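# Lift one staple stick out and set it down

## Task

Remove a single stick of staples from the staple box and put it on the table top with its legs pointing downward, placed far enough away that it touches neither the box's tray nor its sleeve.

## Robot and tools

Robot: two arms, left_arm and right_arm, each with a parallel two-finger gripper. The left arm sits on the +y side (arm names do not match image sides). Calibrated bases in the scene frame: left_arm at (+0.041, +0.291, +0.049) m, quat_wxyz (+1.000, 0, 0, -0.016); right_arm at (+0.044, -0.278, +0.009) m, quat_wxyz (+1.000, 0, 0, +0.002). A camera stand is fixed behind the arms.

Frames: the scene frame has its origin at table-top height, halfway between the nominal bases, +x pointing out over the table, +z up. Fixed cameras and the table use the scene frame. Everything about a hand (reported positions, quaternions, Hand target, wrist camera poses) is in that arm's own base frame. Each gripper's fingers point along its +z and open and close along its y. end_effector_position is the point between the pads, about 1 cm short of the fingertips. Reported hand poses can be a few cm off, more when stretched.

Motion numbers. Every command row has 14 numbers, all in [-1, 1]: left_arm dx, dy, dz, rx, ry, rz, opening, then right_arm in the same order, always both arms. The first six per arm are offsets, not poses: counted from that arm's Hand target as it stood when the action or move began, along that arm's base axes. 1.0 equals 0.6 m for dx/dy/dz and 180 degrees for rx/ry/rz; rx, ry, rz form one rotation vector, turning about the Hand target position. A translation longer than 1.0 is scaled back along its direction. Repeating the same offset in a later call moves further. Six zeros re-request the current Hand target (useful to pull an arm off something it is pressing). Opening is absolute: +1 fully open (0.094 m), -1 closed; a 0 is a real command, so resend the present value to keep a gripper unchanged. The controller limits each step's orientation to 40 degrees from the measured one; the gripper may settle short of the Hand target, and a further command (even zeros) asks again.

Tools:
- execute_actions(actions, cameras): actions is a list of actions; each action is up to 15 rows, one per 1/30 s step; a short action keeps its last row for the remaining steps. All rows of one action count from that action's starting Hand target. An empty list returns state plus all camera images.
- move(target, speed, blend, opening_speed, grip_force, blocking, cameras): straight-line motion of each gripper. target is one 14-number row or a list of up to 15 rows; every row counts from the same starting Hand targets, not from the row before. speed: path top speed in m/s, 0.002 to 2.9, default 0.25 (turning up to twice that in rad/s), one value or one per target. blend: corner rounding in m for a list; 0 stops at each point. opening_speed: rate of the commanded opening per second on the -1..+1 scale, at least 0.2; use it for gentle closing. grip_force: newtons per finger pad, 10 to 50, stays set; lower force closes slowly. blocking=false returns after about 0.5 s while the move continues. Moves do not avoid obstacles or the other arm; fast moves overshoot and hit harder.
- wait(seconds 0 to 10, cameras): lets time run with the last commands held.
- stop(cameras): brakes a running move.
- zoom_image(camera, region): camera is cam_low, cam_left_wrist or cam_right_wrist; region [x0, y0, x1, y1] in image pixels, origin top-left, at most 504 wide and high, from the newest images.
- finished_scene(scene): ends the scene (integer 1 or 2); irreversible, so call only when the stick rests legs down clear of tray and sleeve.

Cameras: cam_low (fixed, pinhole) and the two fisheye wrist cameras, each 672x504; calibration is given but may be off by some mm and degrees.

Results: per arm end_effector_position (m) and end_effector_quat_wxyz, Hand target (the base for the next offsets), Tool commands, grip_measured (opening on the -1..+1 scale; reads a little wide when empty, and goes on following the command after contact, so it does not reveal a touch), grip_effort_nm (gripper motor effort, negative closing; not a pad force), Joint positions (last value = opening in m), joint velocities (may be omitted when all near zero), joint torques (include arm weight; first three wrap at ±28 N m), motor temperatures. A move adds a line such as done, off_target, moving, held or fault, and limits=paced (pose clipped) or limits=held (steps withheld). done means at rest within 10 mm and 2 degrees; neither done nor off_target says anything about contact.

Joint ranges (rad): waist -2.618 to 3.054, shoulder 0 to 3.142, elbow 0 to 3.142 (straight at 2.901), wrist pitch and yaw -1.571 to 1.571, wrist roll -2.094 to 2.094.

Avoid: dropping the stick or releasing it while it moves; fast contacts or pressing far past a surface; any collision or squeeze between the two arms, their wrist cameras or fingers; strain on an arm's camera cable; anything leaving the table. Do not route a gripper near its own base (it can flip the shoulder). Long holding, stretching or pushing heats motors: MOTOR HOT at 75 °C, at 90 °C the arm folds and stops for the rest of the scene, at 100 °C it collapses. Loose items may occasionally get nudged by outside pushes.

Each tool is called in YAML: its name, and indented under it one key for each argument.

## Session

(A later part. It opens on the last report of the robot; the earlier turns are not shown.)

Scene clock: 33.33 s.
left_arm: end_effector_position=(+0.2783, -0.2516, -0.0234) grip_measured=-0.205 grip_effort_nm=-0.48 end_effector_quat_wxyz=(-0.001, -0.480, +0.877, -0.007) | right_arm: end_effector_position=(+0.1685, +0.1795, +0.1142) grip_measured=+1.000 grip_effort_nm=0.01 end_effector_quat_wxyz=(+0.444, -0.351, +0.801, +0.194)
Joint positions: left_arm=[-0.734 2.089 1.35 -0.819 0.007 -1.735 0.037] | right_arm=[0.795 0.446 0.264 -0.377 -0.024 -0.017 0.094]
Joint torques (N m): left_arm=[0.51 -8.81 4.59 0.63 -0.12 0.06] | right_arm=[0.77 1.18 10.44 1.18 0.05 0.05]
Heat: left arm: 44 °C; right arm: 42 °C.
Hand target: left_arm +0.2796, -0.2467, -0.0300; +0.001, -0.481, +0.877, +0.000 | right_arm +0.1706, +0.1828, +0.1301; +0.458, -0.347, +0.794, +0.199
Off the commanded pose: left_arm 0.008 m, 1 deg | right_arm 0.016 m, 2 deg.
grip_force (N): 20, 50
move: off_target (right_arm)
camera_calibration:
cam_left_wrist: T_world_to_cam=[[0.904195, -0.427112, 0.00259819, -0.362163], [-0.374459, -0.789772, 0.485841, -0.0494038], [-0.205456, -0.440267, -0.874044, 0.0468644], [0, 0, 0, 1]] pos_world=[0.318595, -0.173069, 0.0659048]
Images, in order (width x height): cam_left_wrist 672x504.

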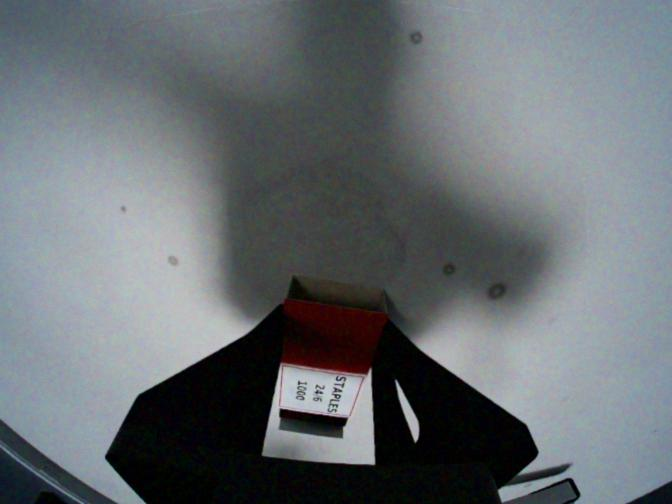

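zoom_image:
  camera: "cam_left_wrist"
  region: [260, 350, 360, 450]

wait:
  seconds: 0
  cameras: ["all"]

zoom_image:
  camera: "cam_right_wrist"
  region: [270, 180, 335, 250]

zoom_image:
  camera: "cam_low"
  region: [250, 340, 330, 385]

Scaled by 5.040 from the camera's 672x504 image, which has a finer 960x720 frame.

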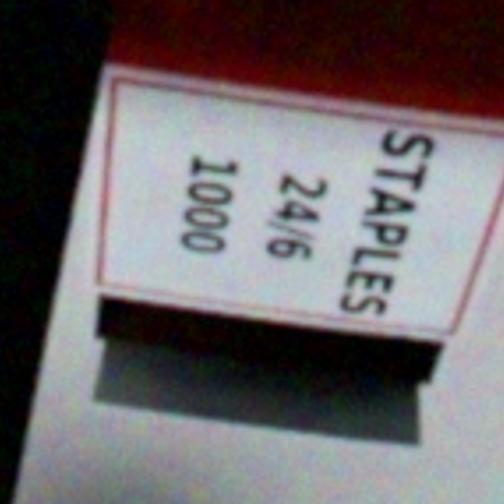

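Scene clock: 33.83 s.
left_arm: end_effector_position=(+0.2783, -0.2516, -0.0234) grip_measured=-0.205 grip_effort_nm=-0.48 end_effector_quat_wxyz=(-0.001, -0.480, +0.877, -0.007) | right_arm: end_effector_position=(+0.1685, +0.1795, +0.1142) grip_measured=+1.000 grip_effort_nm=0.01 end_effector_quat_wxyz=(+0.444, -0.351, +0.801, +0.194)
Joint positions: left_arm=[-0.734 2.089 1.35 -0.819 0.007 -1.735 0.037] | right_arm=[0.795 0.446 0.264 -0.377 -0.024 -0.017 0.094]
Joint torques (N m): left_arm=[0.51 -8.83 4.59 0.63 -0.12 0.06] | right_arm=[0.77 1.16 10.44 1.18 0.05 0.05]
Heat: left arm: 44 °C; right arm: 42 °C.
Hand target: left_arm +0.2796, -0.2467, -0.0300; +0.001, -0.481, +0.877, +0.000 | right_arm +0.1706, +0.1828, +0.1301; +0.458, -0.347, +0.794, +0.199
Tool commands: left_gripper/opening=-0.24 right_gripper/opening=+1.0
Off the commanded pose: left_arm 0.008 m, 1 deg | right_arm 0.016 m, 2 deg.
grip_force (N): 20, 50
camera_calibration:
cam_left_wrist: T_world_to_cam=[[0.904195, -0.427112, 0.00259819, -0.362163], [-0.374459, -0.789772, 0.485841, -0.0494038], [-0.205456, -0.440267, -0.874044, 0.0468644], [0, 0, 0, 1]] pos_world=[0.318595, -0.173069, 0.0659048]
cam_right_wrist: T_world_to_cam=[[0.770328, -0.63193, 0.0851995, -0.0243401], [-0.519448, -0.6994, -0.490931, 0.30365], [0.369823, 0.333921, -0.867022, 0.0928374], [0, 0, 0, 1]] pos_world=[0.142147, 0.165992, 0.231637]

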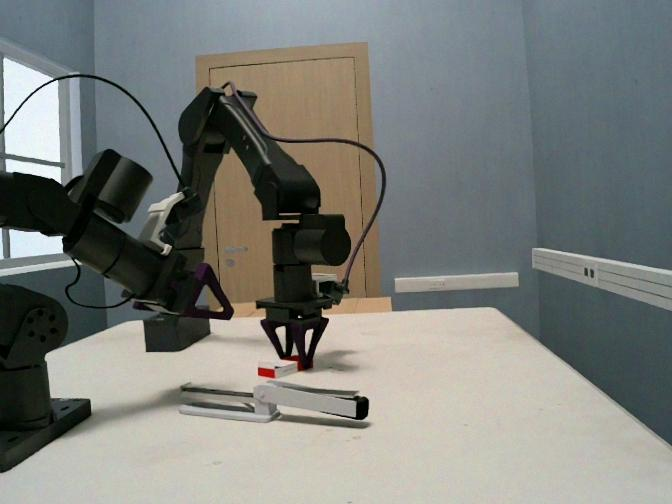

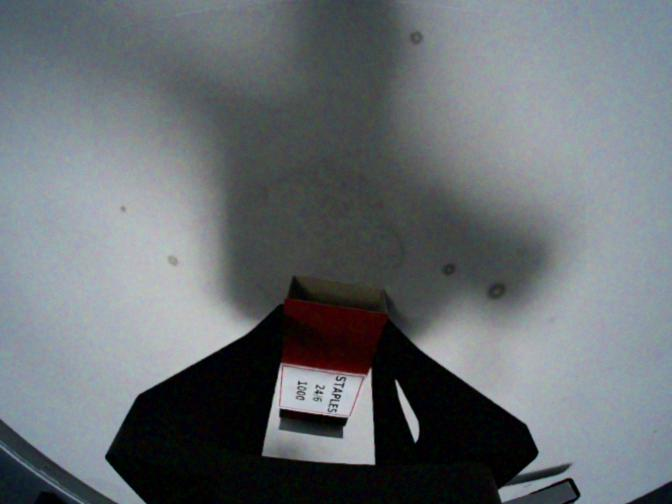

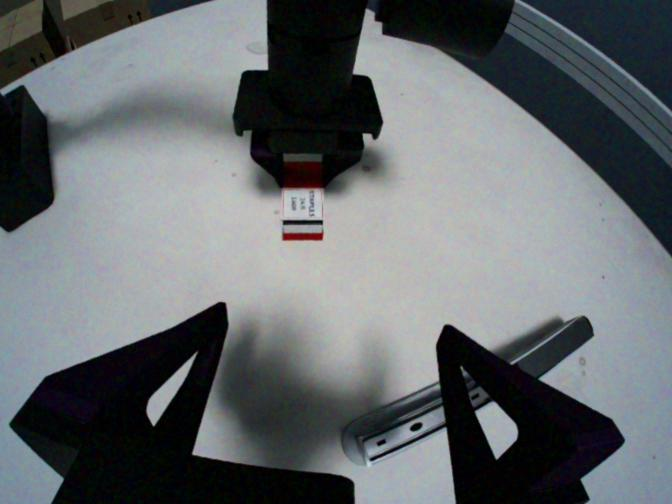

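Scaled by 7.200 from the camera's 672x504 image, which has a finer 960x720 frame.

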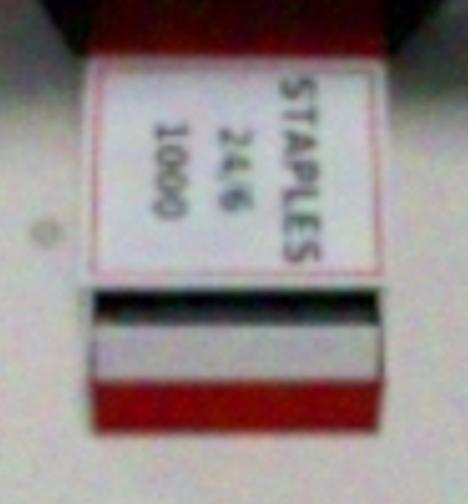

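Scaled by 6.300 from the camera's 672x504 image, which has a finer 960x720 frame.

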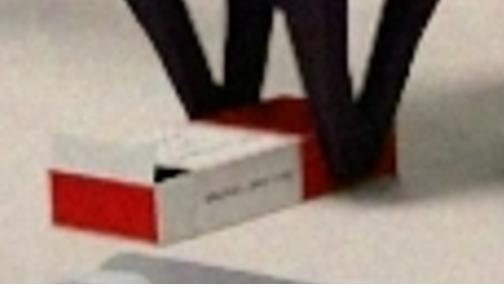

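move:
  target: [0, 0, 0, 0, 0, 0, -0.24, 0.0573, 0.122, -0.1318, -0.0336, 0.0284, 0.0379, 1.0]
  speed: 0.12
  cameras: ["all"]

zoom_image:
  camera: "cam_right_wrist"
  region: [220, 160, 440, 330]

zoom_image:
  camera: "cam_low"
  region: [130, 280, 340, 400]

Scene clock: 39.07 s.
left_arm: end_effector_position=(+0.2783, -0.2516, -0.0234) grip_measured=-0.205 grip_effort_nm=-0.48 end_effector_quat_wxyz=(-0.001, -0.480, +0.877, -0.007) | right_arm: end_effector_position=(+0.2003, +0.2437, +0.0384) grip_measured=+1.000 grip_effort_nm=0.01 end_effector_quat_wxyz=(+0.374, -0.404, +0.813, +0.187)
Joint positions: left_arm=[-0.734 2.089 1.35 -0.819 0.007 -1.735 0.037] | right_arm=[0.845 1.251 0.282 0.26 -0.06 -0.049 0.094]
Joint torques (N m): left_arm=[0.51 -8.81 4.59 0.63 -0.12 0.06] | right_arm=[0.79 -2.92 8.29 1.29 -0.17 -0.08]
Heat: left arm: 44 °C; right arm: 42 °C.
Hand target: left_arm +0.2796, -0.2467, -0.0300; +0.001, -0.481, +0.877, +0.000 | right_arm +0.2050, +0.2559, +0.0509; +0.390, -0.408, +0.801, +0.199
Off the commanded pose: left_arm 0.008 m, 1 deg | right_arm 0.018 m, 3 deg.
grip_force (N): 20, 50
move: off_target (right_arm)
camera_calibration:
cam_left_wrist: T_world_to_cam=[[0.904195, -0.427112, 0.00259819, -0.362163], [-0.374459, -0.789772, 0.485841, -0.0494038], [-0.205456, -0.440267, -0.874044, 0.0468644], [0, 0, 0, 1]] pos_world=[0.318595, -0.173069, 0.0659048]
cam_right_wrist: T_world_to_cam=[[0.835776, -0.544376, 0.0716495, -0.0357366], [-0.487947, -0.796219, -0.357691, 0.340051], [0.251767, 0.263988, -0.931087, 0.0370518], [0, 0, 0, 1]] pos_world=[0.186467, 0.24152, 0.158692]

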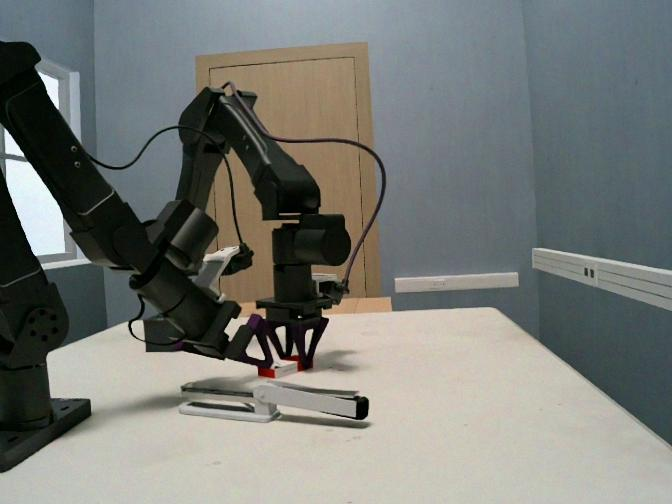

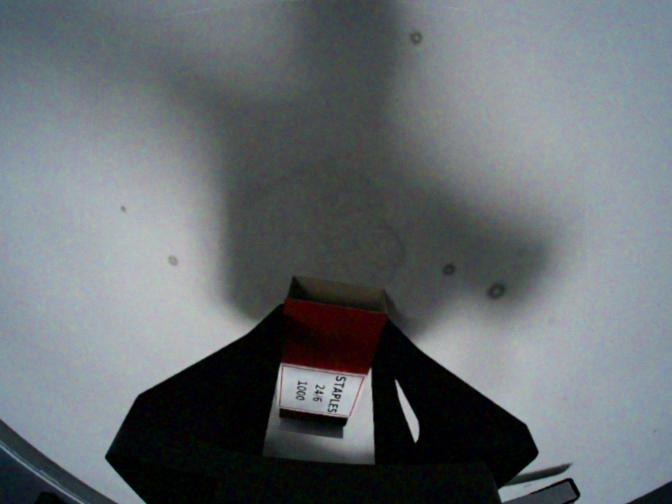

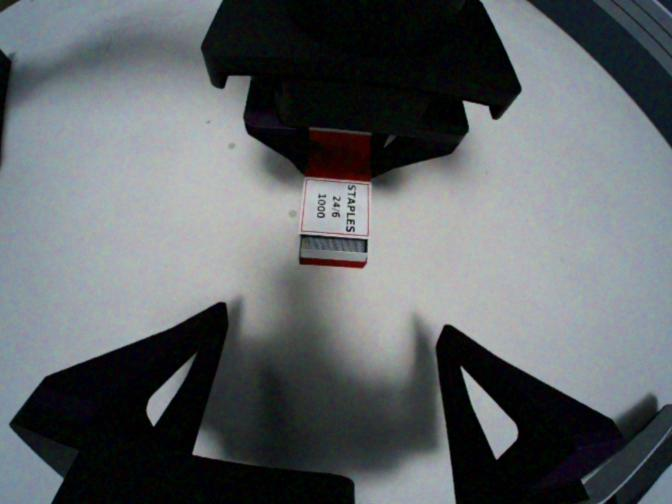

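Scaled by 2.291 from the camera's 672x504 image, which has a finer 960x720 frame.

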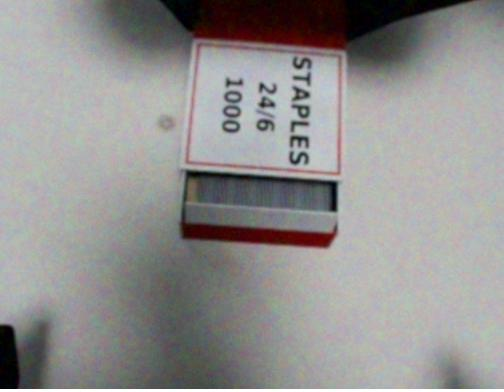

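Scaled by 2.400 from the camera's 672x504 image, which has a finer 960x720 frame.

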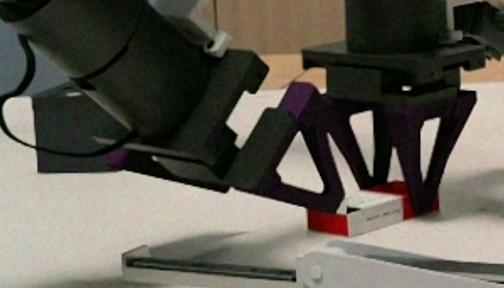

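zoom_image:
  camera: "cam_right_wrist"
  region: [290, 225, 380, 275]

Scaled by 5.600 from the camera's 672x504 image, which has a finer 960x720 frame.

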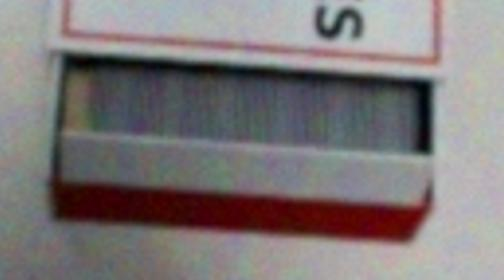

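move:
  target: [0, 0, 0, 0, 0, 0, -0.24, 0.0195, 0.0373, -0.0307, 0, 0, 0.0044, 1.0]
  speed: 0.08
  cameras: ["all"]

zoom_image:
  camera: "cam_right_wrist"
  region: [220, 190, 440, 360]

zoom_image:
  camera: "cam_low"
  region: [190, 290, 340, 400]

Scene clock: 43.40 s.
left_arm: end_effector_position=(+0.2783, -0.2516, -0.0234) grip_measured=-0.205 grip_effort_nm=-0.48 end_effector_quat_wxyz=(-0.001, -0.480, +0.877, -0.007) | right_arm: end_effector_position=(+0.2120, +0.2668, +0.0223) grip_measured=+1.000 grip_effort_nm=0.01 end_effector_quat_wxyz=(+0.374, -0.411, +0.809, +0.192)
Joint positions: left_arm=[-0.734 2.089 1.35 -0.819 0.007 -1.735 0.037] | right_arm=[0.864 1.464 0.33 0.431 -0.06 -0.049 0.094]
Joint torques (N m): left_arm=[0.53 -8.81 4.59 0.63 -0.12 0.06] | right_arm=[0.79 -4.11 7.43 1.2 -0.12 -0.04]
Heat: left arm: 43 °C; right arm: 43 °C.
Hand target: left_arm +0.2796, -0.2467, -0.0300; +0.001, -0.481, +0.877, +0.000 | right_arm +0.2167, +0.2783, +0.0325; +0.389, -0.413, +0.798, +0.202
Off the commanded pose: left_arm 0.008 m, 1 deg | right_arm 0.016 m, 2 deg.
grip_force (N): 20, 50
move: off_target (right_arm)
camera_calibration:
cam_left_wrist: T_world_to_cam=[[0.904195, -0.427112, 0.00259819, -0.362163], [-0.374459, -0.789772, 0.485841, -0.0494038], [-0.205456, -0.440267, -0.874044, 0.0468644], [0, 0, 0, 1]] pos_world=[0.318595, -0.173069, 0.0659048]
cam_right_wrist: T_world_to_cam=[[0.845779, -0.528611, 0.0723033, -0.0382587], [-0.471638, -0.804119, -0.361871, 0.357185], [0.249429, 0.271962, -0.92942, 0.0113679], [0, 0, 0, 1]] pos_world=[0.197985, 0.263903, 0.142586]

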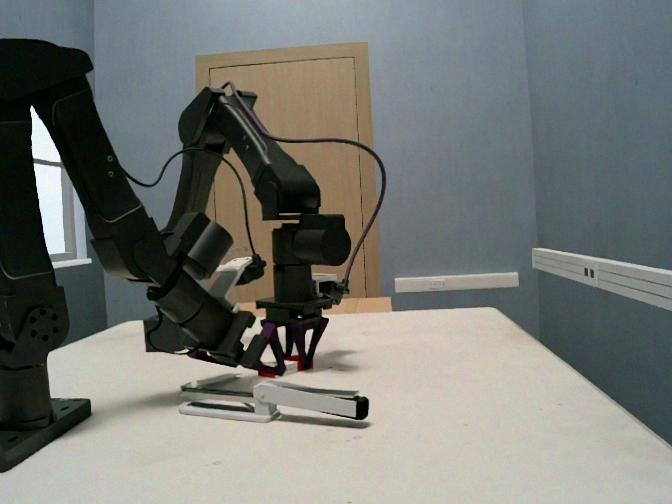

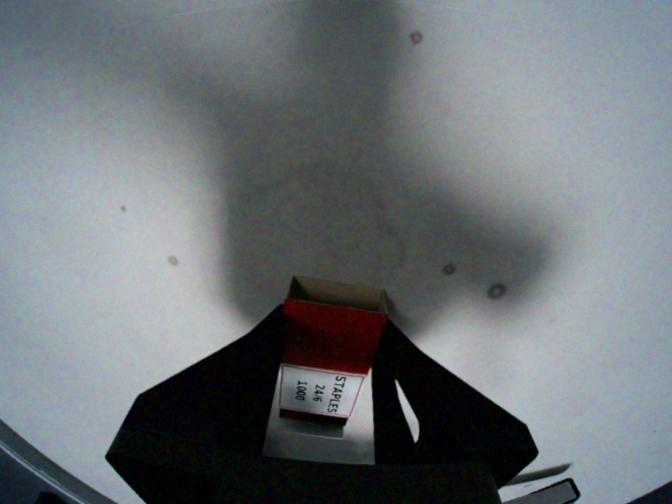

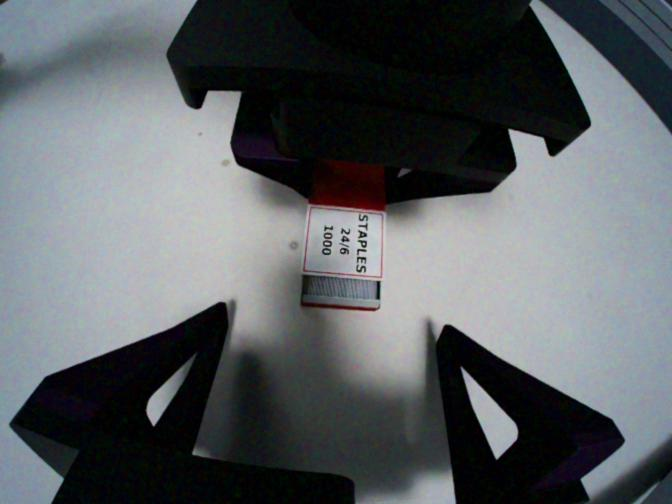

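Scaled by 2.291 from the camera's 672x504 image, which has a finer 960x720 frame.

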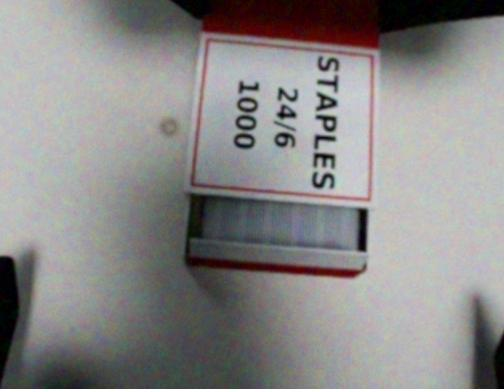

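Scaled by 3.360 from the camera's 672x504 image, which has a finer 960x720 frame.

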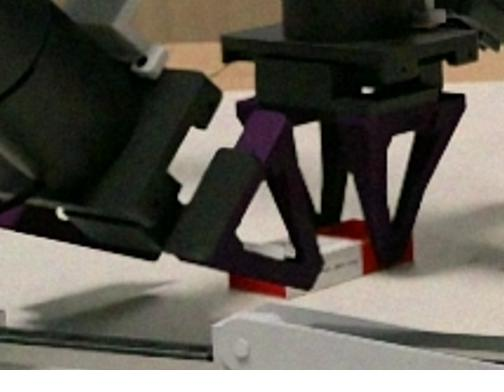

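move:
  target: [0, 0, 0, 0, 0, 0, -0.24, 0.0152, 0.0209, -0.0083, 0, 0, 0, 1.0]
  speed: 0.05
  cameras: ["all"]

zoom_image:
  camera: "cam_right_wrist"
  region: [220, 190, 440, 360]

zoom_image:
  camera: "cam_low"
  region: [190, 290, 340, 400]

Scene clock: 45.27 s.
left_arm: end_effector_position=(+0.2783, -0.2516, -0.0234) grip_measured=-0.205 grip_effort_nm=-0.48 end_effector_quat_wxyz=(-0.001, -0.480, +0.877, -0.007) | right_arm: end_effector_position=(+0.2182, +0.2762, +0.0167) grip_measured=+1.000 grip_effort_nm=0.01 end_effector_quat_wxyz=(+0.370, -0.414, +0.810, +0.191)
Joint positions: left_arm=[-0.734 2.089 1.35 -0.819 0.007 -1.735 0.037] | right_arm=[0.868 1.538 0.37 0.454 -0.06 -0.049 0.094]
Joint torques (N m): left_arm=[0.51 -8.81 4.59 0.63 -0.12 0.06] | right_arm=[0.01 -5.48 5.08 1.08 -0.06 -0.02]
Heat: left arm: 43 °C; right arm: 42 °C.
Hand target: left_arm +0.2796, -0.2467, -0.0300; +0.001, -0.481, +0.877, +0.000 | right_arm +0.2183, +0.2764, +0.0177; +0.371, -0.413, +0.809, +0.191 (not the last commanded pose)
Off the commanded pose: left_arm 0.008 m, 1 deg | right_arm 0.020 m, 3 deg.
grip_force (N): 20, 50
move: held (right_arm; a check stopped the path); limits=held
pose unreachable (right arm): on one or more control steps of this call, first in action 0 (counted from 0), this arm could not follow its commanded pose, so it was not sent that pose on those steps. It may still have moved: this result reports where it is.
cause: moving toward the commanded pose would bring a part of the arm too close to another arm (this arm's wrist camera and the left arm's wrist (the part past joint 5), 13 mm apart when this arm was first held).
camera_calibration:
cam_left_wrist: T_world_to_cam=[[0.904195, -0.427112, 0.00259819, -0.362163], [-0.374459, -0.789772, 0.485841, -0.0494038], [-0.205456, -0.440267, -0.874044, 0.0468644], [0, 0, 0, 1]] pos_world=[0.318595, -0.173069, 0.0659048]
cam_right_wrist: T_world_to_cam=[[0.848443, -0.52453, 0.0708041, -0.0396604], [-0.47057, -0.808779, -0.352761, 0.366595], [0.242299, 0.265979, -0.933031, 0.00532744], [0, 0, 0, 1]] pos_world=[0.204868, 0.274275, 0.137099]

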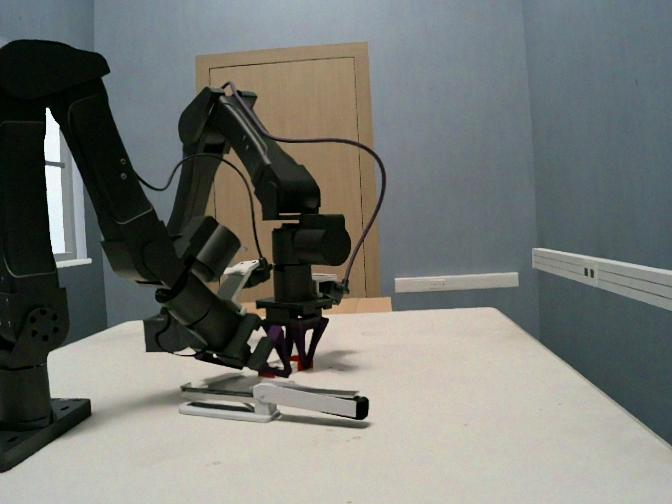

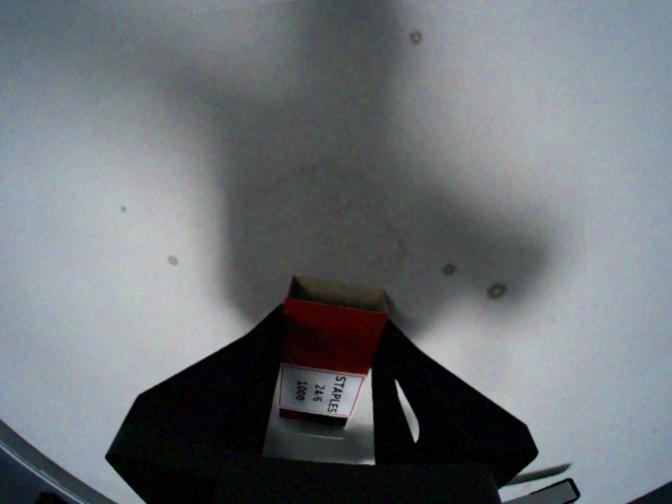

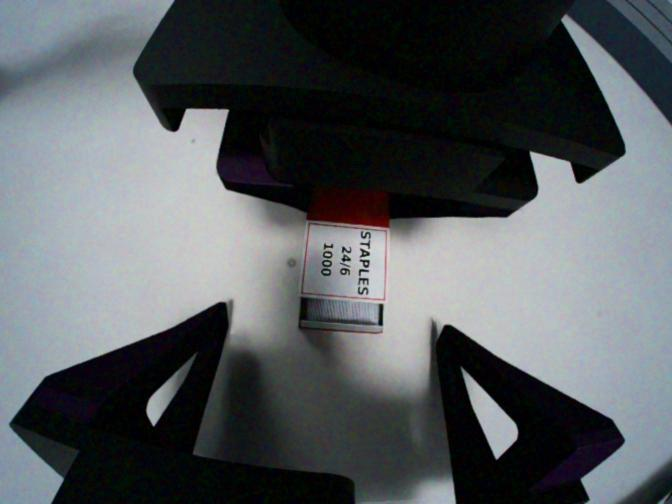

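Scaled by 2.291 from the camera's 672x504 image, which has a finer 960x720 frame.

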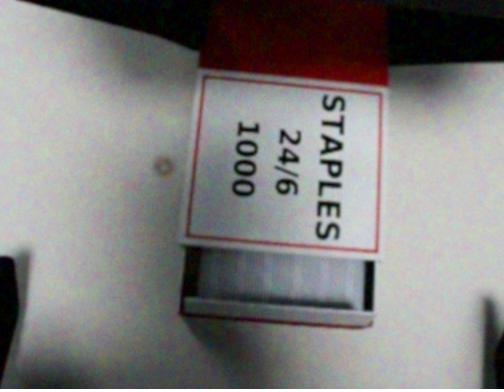

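Scaled by 3.360 from the camera's 672x504 image, which has a finer 960x720 frame.

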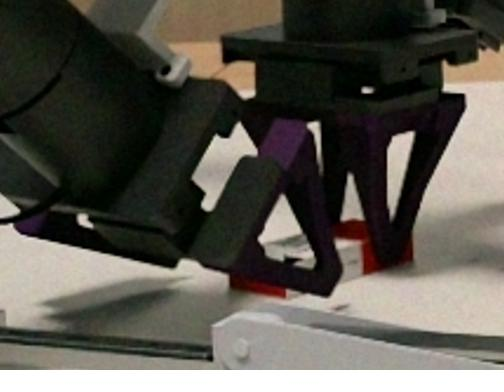

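move:
  target: [0, 0, 0, 0, 0, 0, -0.24, 0.0128, 0.025, 0.0133, 0.0471, -0.0344, 0, 1.0]
  speed: 0.05
  cameras: ["all"]

zoom_image:
  camera: "cam_right_wrist"
  region: [220, 190, 440, 360]

zoom_image:
  camera: "cam_low"
  region: [190, 290, 340, 400]

Scene clock: 48.33 s.
left_arm: end_effector_position=(+0.2783, -0.2516, -0.0234) grip_measured=-0.205 grip_effort_nm=-0.48 end_effector_quat_wxyz=(-0.001, -0.480, +0.877, -0.007) | right_arm: end_effector_position=(+0.2284, +0.2900, +0.0265) grip_measured=+1.000 grip_effort_nm=0.01 end_effector_quat_wxyz=(+0.443, -0.395, +0.773, +0.225)
Joint positions: left_arm=[-0.734 2.089 1.35 -0.819 0.007 -1.735 0.037] | right_arm=[0.871 1.666 0.298 0.837 -0.06 -0.038 0.094]
Joint torques (N m): left_arm=[0.53 -8.8 4.6 0.63 -0.12 0.06] | right_arm=[0.76 -4.9 3.85 1.42 -0.03 0.05]
Heat: left arm: 43 °C; right arm: 43 °C.
Hand target: left_arm +0.2796, -0.2467, -0.0300; +0.001, -0.481, +0.877, +0.000 | right_arm +0.2260, +0.2913, +0.0257; +0.444, -0.394, +0.771, +0.228
Off the commanded pose: left_arm 0.008 m, 1 deg | right_arm 0.003 m, 0 deg.
grip_force (N): 20, 50
move: done
camera_calibration:
cam_left_wrist: T_world_to_cam=[[0.904195, -0.427112, 0.00259819, -0.362163], [-0.374459, -0.789772, 0.485841, -0.0494038], [-0.205456, -0.440267, -0.874044, 0.0468644], [0, 0, 0, 1]] pos_world=[0.318595, -0.173069, 0.0659048]
cam_right_wrist: T_world_to_cam=[[0.838081, -0.538464, 0.0876205, -0.035882], [-0.42462, -0.744681, -0.514925, 0.361234], [0.342518, 0.394343, -0.852746, -0.0538689], [0, 0, 0, 1]] pos_world=[0.20191, 0.270926, 0.143216]

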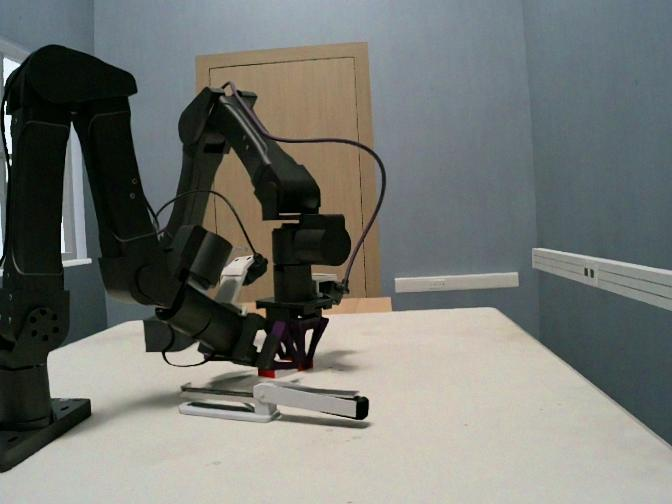

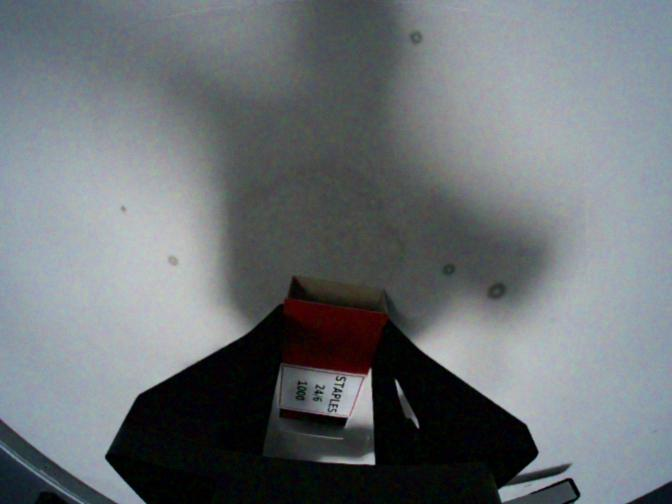

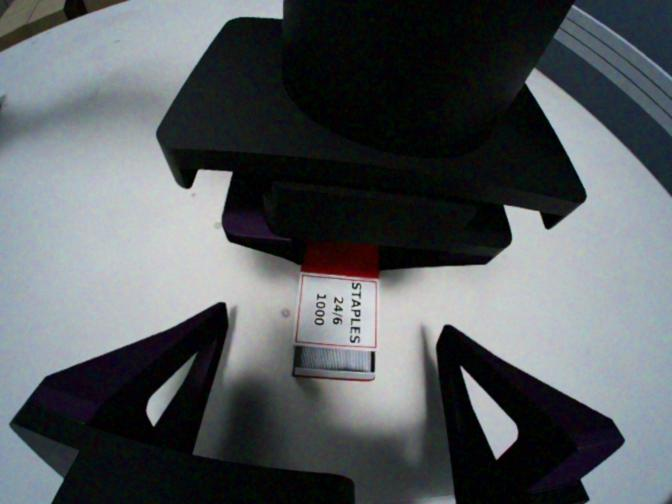

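Scaled by 2.291 from the camera's 672x504 image, which has a finer 960x720 frame.

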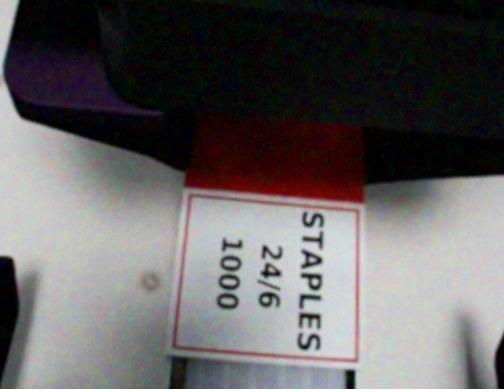

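Scaled by 3.360 from the camera's 672x504 image, which has a finer 960x720 frame.

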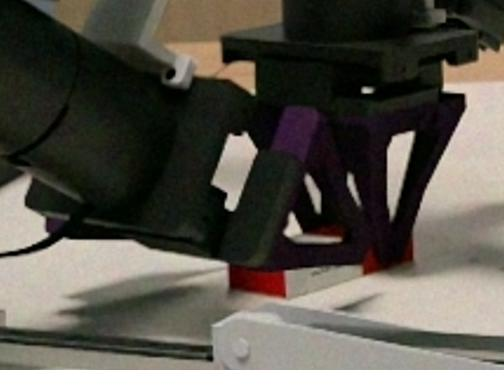

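move:
  target: [0, 0, 0, 0, 0, 0, -0.24, -0.0133, -0.0155, -0.0167, 0, 0, 0, 1.0]
  speed: 0.05

Scene clock: 50.10 s.
left_arm: end_effector_position=(+0.2783, -0.2516, -0.0234) grip_measured=-0.205 grip_effort_nm=-0.48 end_effector_quat_wxyz=(-0.001, -0.480, +0.877, -0.007) | right_arm: end_effector_position=(+0.2203, +0.2804, +0.0158) grip_measured=+1.000 grip_effort_nm=0.01 end_effector_quat_wxyz=(+0.443, -0.395, +0.773, +0.225)
Joint positions: left_arm=[-0.734 2.089 1.35 -0.819 0.007 -1.735 0.037] | right_arm=[0.871 1.704 0.24 0.931 -0.06 -0.038 0.094]
Joint torques (N m): left_arm=[0.53 -8.81 4.59 0.63 -0.12 0.06] | right_arm=[0.88 -4.74 3.44 1.35 -0.01 0.05]
Heat: left arm: 43 °C; right arm: 43 °C.
Hand target: left_arm +0.2796, -0.2467, -0.0300; +0.001, -0.481, +0.877, +0.000 | right_arm +0.2180, +0.2820, +0.0156; +0.444, -0.395, +0.772, +0.228
Off the commanded pose: left_arm 0.008 m, 1 deg | right_arm 0.003 m, 0 deg.
grip_force (N): 20, 50
move: done

move:
  target: [0, 0, 0, 0, 0, 0, -0.24, 0, 0, 0, 0, 0, 0, -0.12]
  speed: 0.05
  opening_speed: 0.5
  grip_force: [20, 25]
  cameras: ["cam_right_wrist", "cam_low"]

zoom_image:
  camera: "cam_right_wrist"
  region: [260, 240, 410, 410]

zoom_image:
  camera: "cam_low"
  region: [230, 320, 330, 390]

Scene clock: 54.03 s.
left_arm: end_effector_position=(+0.2783, -0.2516, -0.0234) grip_measured=-0.205 grip_effort_nm=-0.48 end_effector_quat_wxyz=(-0.001, -0.480, +0.877, -0.007) | right_arm: end_effector_position=(+0.2204, +0.2804, +0.0159) grip_measured=-0.118 grip_effort_nm=-0.09 end_effector_quat_wxyz=(+0.443, -0.394, +0.773, +0.225)
Joint positions: left_arm=[-0.734 2.089 1.35 -0.819 0.007 -1.735 0.037] | right_arm=[0.871 1.704 0.24 0.932 -0.06 -0.037 0.041]
Joint torques (N m): left_arm=[0.53 -8.81 4.59 0.63 -0.12 0.06] | right_arm=[0.87 -4.74 3.44 1.38 -0.01 0.05]
Heat: left arm: 43 °C; right arm: 43 °C.
Hand target: left_arm +0.2796, -0.2467, -0.0300; +0.001, -0.481, +0.877, +0.000 | right_arm +0.2180, +0.2820, +0.0156; +0.444, -0.394, +0.772, +0.228
Off the commanded pose: left_arm 0.008 m, 1 deg | right_arm 0.003 m, 0 deg.
grip_force (N): 20, 25
move: done
camera_calibration:
cam_right_wrist: T_world_to_cam=[[0.837746, -0.539078, 0.0870484, -0.0331442], [-0.425683, -0.74456, -0.514222, 0.345427], [0.342018, 0.393732, -0.853228, -0.0561332], [0, 0, 0, 1]] pos_world=[0.194007, 0.261425, 0.132617]
Images, in order (width x height): cam_low 672x504, cam_right_wrist 672x504.

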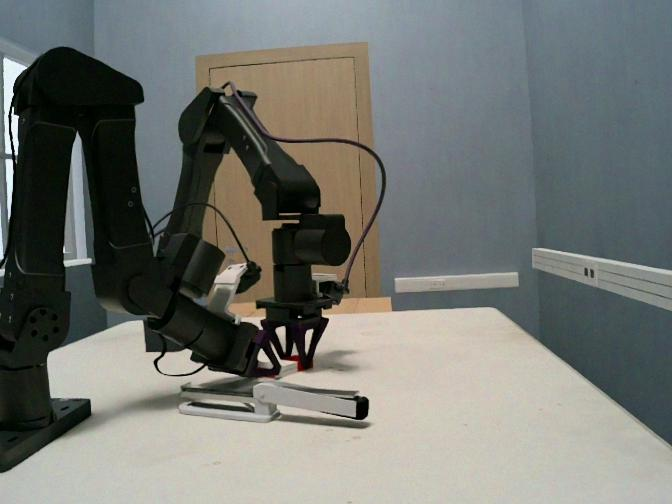

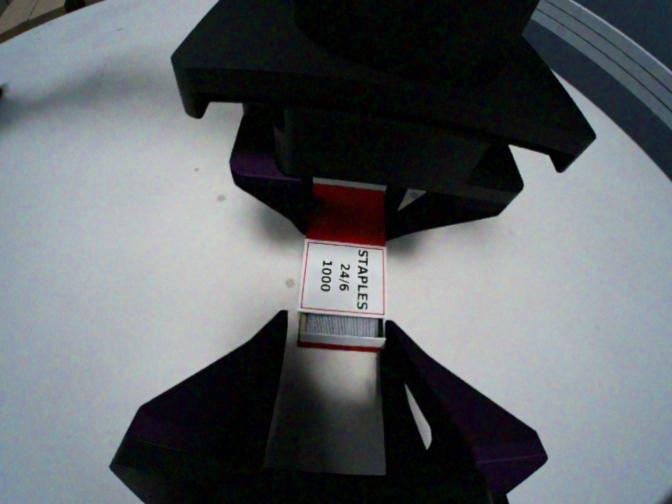

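Scaled by 2.965 from the camera's 672x504 image, which has a finer 960x720 frame.

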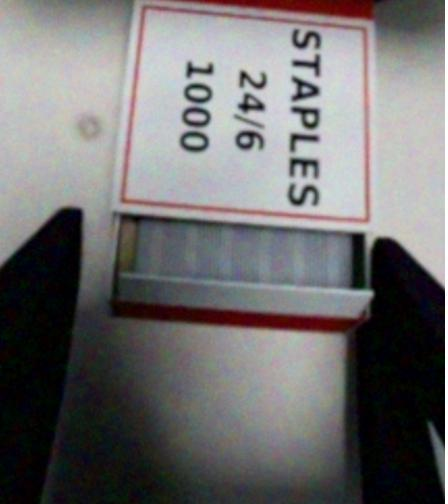

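Scaled by 5.040 from the camera's 672x504 image, which has a finer 960x720 frame.

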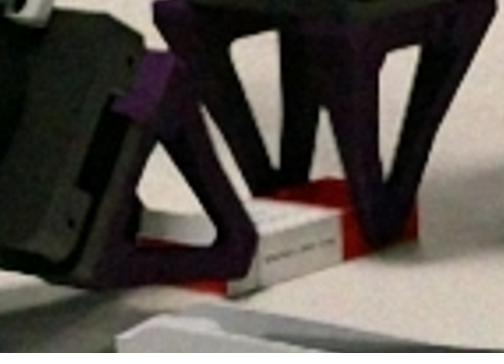

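move:
  target: [0, 0, 0, 0, 0, 0, -0.24, 0.0045, -0.0033, 0, 0, 0, 0, -0.12]
  speed: 0.05
  cameras: ["cam_right_wrist"]

zoom_image:
  camera: "cam_right_wrist"
  region: [260, 240, 410, 410]

Scene clock: 55.67 s.
left_arm: end_effector_position=(+0.2783, -0.2516, -0.0234) grip_measured=-0.205 grip_effort_nm=-0.48 end_effector_quat_wxyz=(-0.001, -0.480, +0.877, -0.007) | right_arm: end_effector_position=(+0.2204, +0.2804, +0.0159) grip_measured=-0.118 grip_effort_nm=-0.10 end_effector_quat_wxyz=(+0.443, -0.394, +0.773, +0.225)
Joint positions: left_arm=[-0.734 2.089 1.35 -0.819 0.007 -1.735 0.037] | right_arm=[0.871 1.704 0.24 0.932 -0.06 -0.037 0.041]
Joint torques (N m): left_arm=[0.53 -8.81 4.59 0.63 -0.12 0.06] | right_arm=[-0.62 -4.7 3.52 1.36 -0.17 -0.04]
Heat: left arm: 43 °C; right arm: 43 °C.
Hand target: left_arm +0.2796, -0.2467, -0.0300; +0.001, -0.481, +0.877, +0.000 | right_arm +0.2207, +0.2800, +0.0156; +0.444, -0.394, +0.772, +0.228
Off the commanded pose: left_arm 0.008 m, 1 deg | right_arm 0.001 m, 0 deg.
grip_force (N): 20, 25
move: done
camera_calibration:
cam_right_wrist: T_world_to_cam=[[0.837746, -0.539078, 0.0870484, -0.0331442], [-0.425683, -0.74456, -0.514222, 0.345427], [0.342018, 0.393732, -0.853228, -0.0561332], [0, 0, 0, 1]] pos_world=[0.194007, 0.261425, 0.132617]
Images, in order (width x height): cam_right_wrist 672x504.

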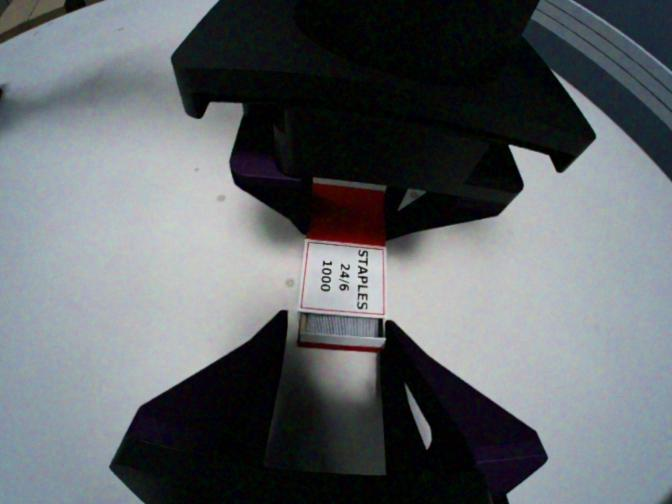

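Scaled by 2.965 from the camera's 672x504 image, which has a finer 960x720 frame.

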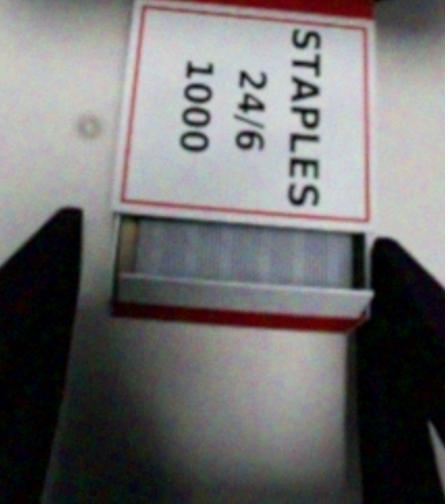

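move:
  target: [0, 0, 0, 0, 0, 0, -0.24, 0.0040, -0.003, 0, 0, 0, 0, -0.12]
  speed: 0.05
  cameras: ["cam_right_wrist"]

zoom_image:
  camera: "cam_right_wrist"
  region: [260, 240, 410, 410]

Scene clock: 56.83 s.
left_arm: end_effector_position=(+0.2783, -0.2516, -0.0234) grip_measured=-0.205 grip_effort_nm=-0.48 end_effector_quat_wxyz=(-0.001, -0.479, +0.878, -0.007) | right_arm: end_effector_position=(+0.2224, +0.2788, +0.0160) grip_measured=-0.118 grip_effort_nm=-0.09 end_effector_quat_wxyz=(+0.443, -0.393, +0.774, +0.226)
Joint positions: left_arm=[-0.734 2.089 1.35 -0.819 0.007 -1.734 0.037] | right_arm=[0.858 1.704 0.24 0.932 -0.073 -0.042 0.041]
Joint torques (N m): left_arm=[0.53 -8.81 4.57 0.63 -0.12 0.05] | right_arm=[-0.75 -4.66 3.58 1.36 -0.2 -0.08]
Heat: left arm: 42 °C; right arm: 43 °C.
Hand target: left_arm +0.2796, -0.2467, -0.0300; +0.001, -0.481, +0.877, +0.000 | right_arm +0.2231, +0.2782, +0.0156; +0.444, -0.394, +0.772, +0.228
Off the commanded pose: left_arm 0.008 m, 1 deg | right_arm 0.001 m, 0 deg.
grip_force (N): 20, 25
move: done
camera_calibration:
cam_right_wrist: T_world_to_cam=[[0.837694, -0.539614, 0.0841737, -0.03548], [-0.42704, -0.743264, -0.514971, 0.345034], [0.340449, 0.395442, -0.853065, -0.0562087], [0, 0, 0, 1]] pos_world=[0.196201, 0.259533, 0.132719]
Images, in order (width x height): cam_right_wrist 672x504.

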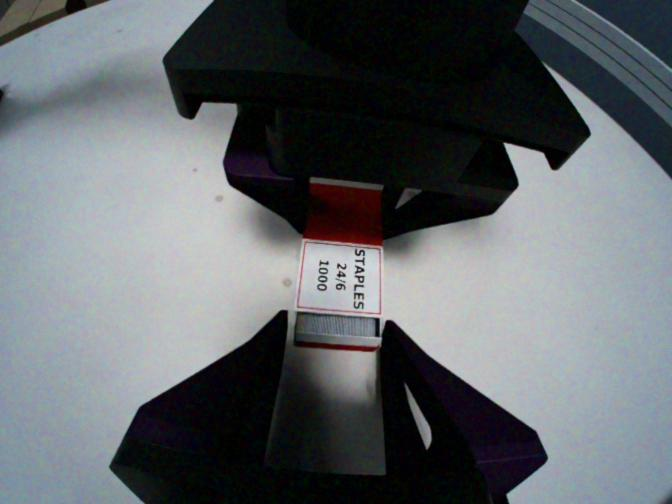

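Scaled by 2.965 from the camera's 672x504 image, which has a finer 960x720 frame.

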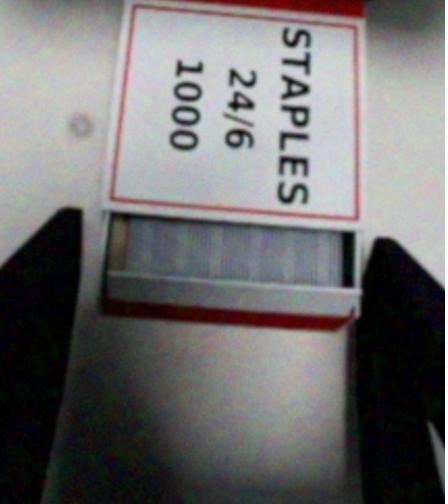

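move:
  target: [0, 0, 0, 0, 0, 0, -0.24, 0, 0, 0, 0, 0, 0, -0.22]
  speed: 0.05
  opening_speed: 0.2

move:
  target: [0, 0, 0, 0, 0, 0, -0.24, 0, 0, 0, 0, 0, 0, -0.27]
  speed: 0.05
  opening_speed: 0.2
  cameras: ["cam_right_wrist", "cam_low"]

zoom_image:
  camera: "cam_right_wrist"
  region: [260, 240, 410, 410]

Scene clock: 57.83 s.
left_arm: end_effector_position=(+0.2783, -0.2516, -0.0234) grip_measured=-0.205 grip_effort_nm=-0.48 end_effector_quat_wxyz=(-0.001, -0.479, +0.878, -0.007) | right_arm: end_effector_position=(+0.2223, +0.2788, +0.0160) grip_measured=-0.217 grip_effort_nm=-0.13 end_effector_quat_wxyz=(+0.443, -0.394, +0.773, +0.226)
Joint positions: left_arm=[-0.734 2.089 1.35 -0.819 0.007 -1.734 0.037] | right_arm=[0.858 1.704 0.24 0.932 -0.073 -0.042 0.037]
Joint torques (N m): left_arm=[0.53 -8.81 4.59 0.63 -0.12 0.05] | right_arm=[-0.73 -4.66 3.58 1.36 -0.17 -0.07]
Heat: left arm: 42 °C; right arm: 43 °C.
Hand target: left_arm +0.2796, -0.2467, -0.0300; +0.001, -0.481, +0.877, +0.000 | right_arm +0.2231, +0.2782, +0.0156; +0.444, -0.394, +0.772, +0.228
Off the commanded pose: left_arm 0.008 m, 1 deg | right_arm 0.001 m, 0 deg.
grip_force (N): 20, 25
move: done

Scene clock: 58.33 s.
left_arm: end_effector_position=(+0.2783, -0.2516, -0.0234) grip_measured=-0.205 grip_effort_nm=-0.48 end_effector_quat_wxyz=(-0.001, -0.479, +0.878, -0.007) | right_arm: end_effector_position=(+0.2223, +0.2788, +0.0160) grip_measured=-0.237 grip_effort_nm=-0.56 end_effector_quat_wxyz=(+0.443, -0.394, +0.773, +0.226)
Joint positions: left_arm=[-0.734 2.089 1.35 -0.819 0.007 -1.733 0.037] | right_arm=[0.858 1.704 0.24 0.932 -0.073 -0.042 0.036]
Joint torques (N m): left_arm=[0.53 -8.81 4.59 0.63 -0.13 0.05] | right_arm=[-0.73 -4.68 3.6 1.36 -0.17 -0.06]
Heat: left arm: 42 °C; right arm: 43 °C.
Hand target: left_arm +0.2796, -0.2467, -0.0300; +0.001, -0.481, +0.877, +0.000 | right_arm +0.2231, +0.2782, +0.0156; +0.444, -0.394, +0.772, +0.228
Off the commanded pose: left_arm 0.008 m, 1 deg | right_arm 0.001 m, 0 deg.
grip_force (N): 20, 25
move: done
camera_calibration:
cam_right_wrist: T_world_to_cam=[[0.838047, -0.538985, 0.0846954, -0.0356463], [-0.426283, -0.743726, -0.514932, 0.34503], [0.34053, 0.395433, -0.853037, -0.0562315], [0, 0, 0, 1]] pos_world=[0.196102, 0.259631, 0.132719]
Images, in order (width x height): cam_low 672x504, cam_right_wrist 672x504.

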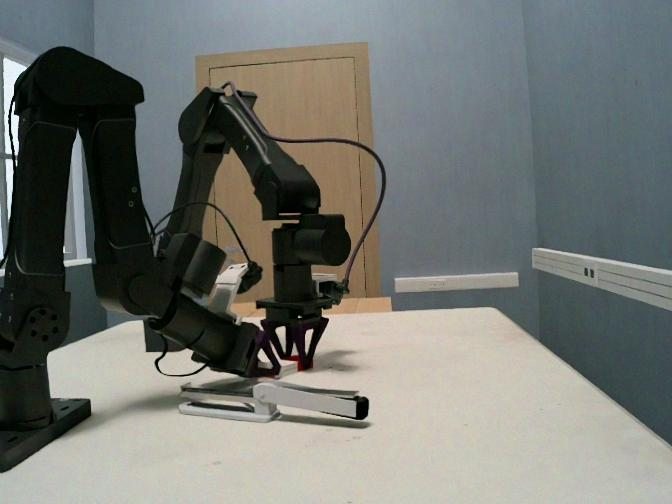

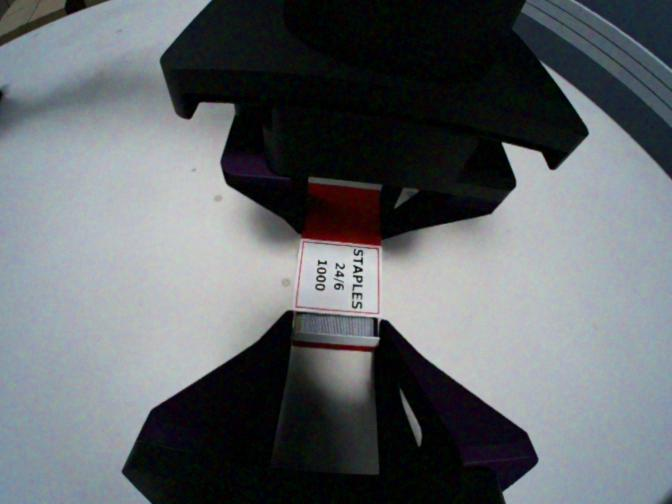

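Scaled by 2.965 from the camera's 672x504 image, which has a finer 960x720 frame.

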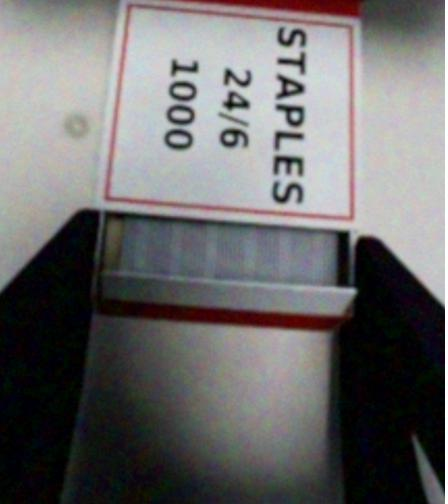

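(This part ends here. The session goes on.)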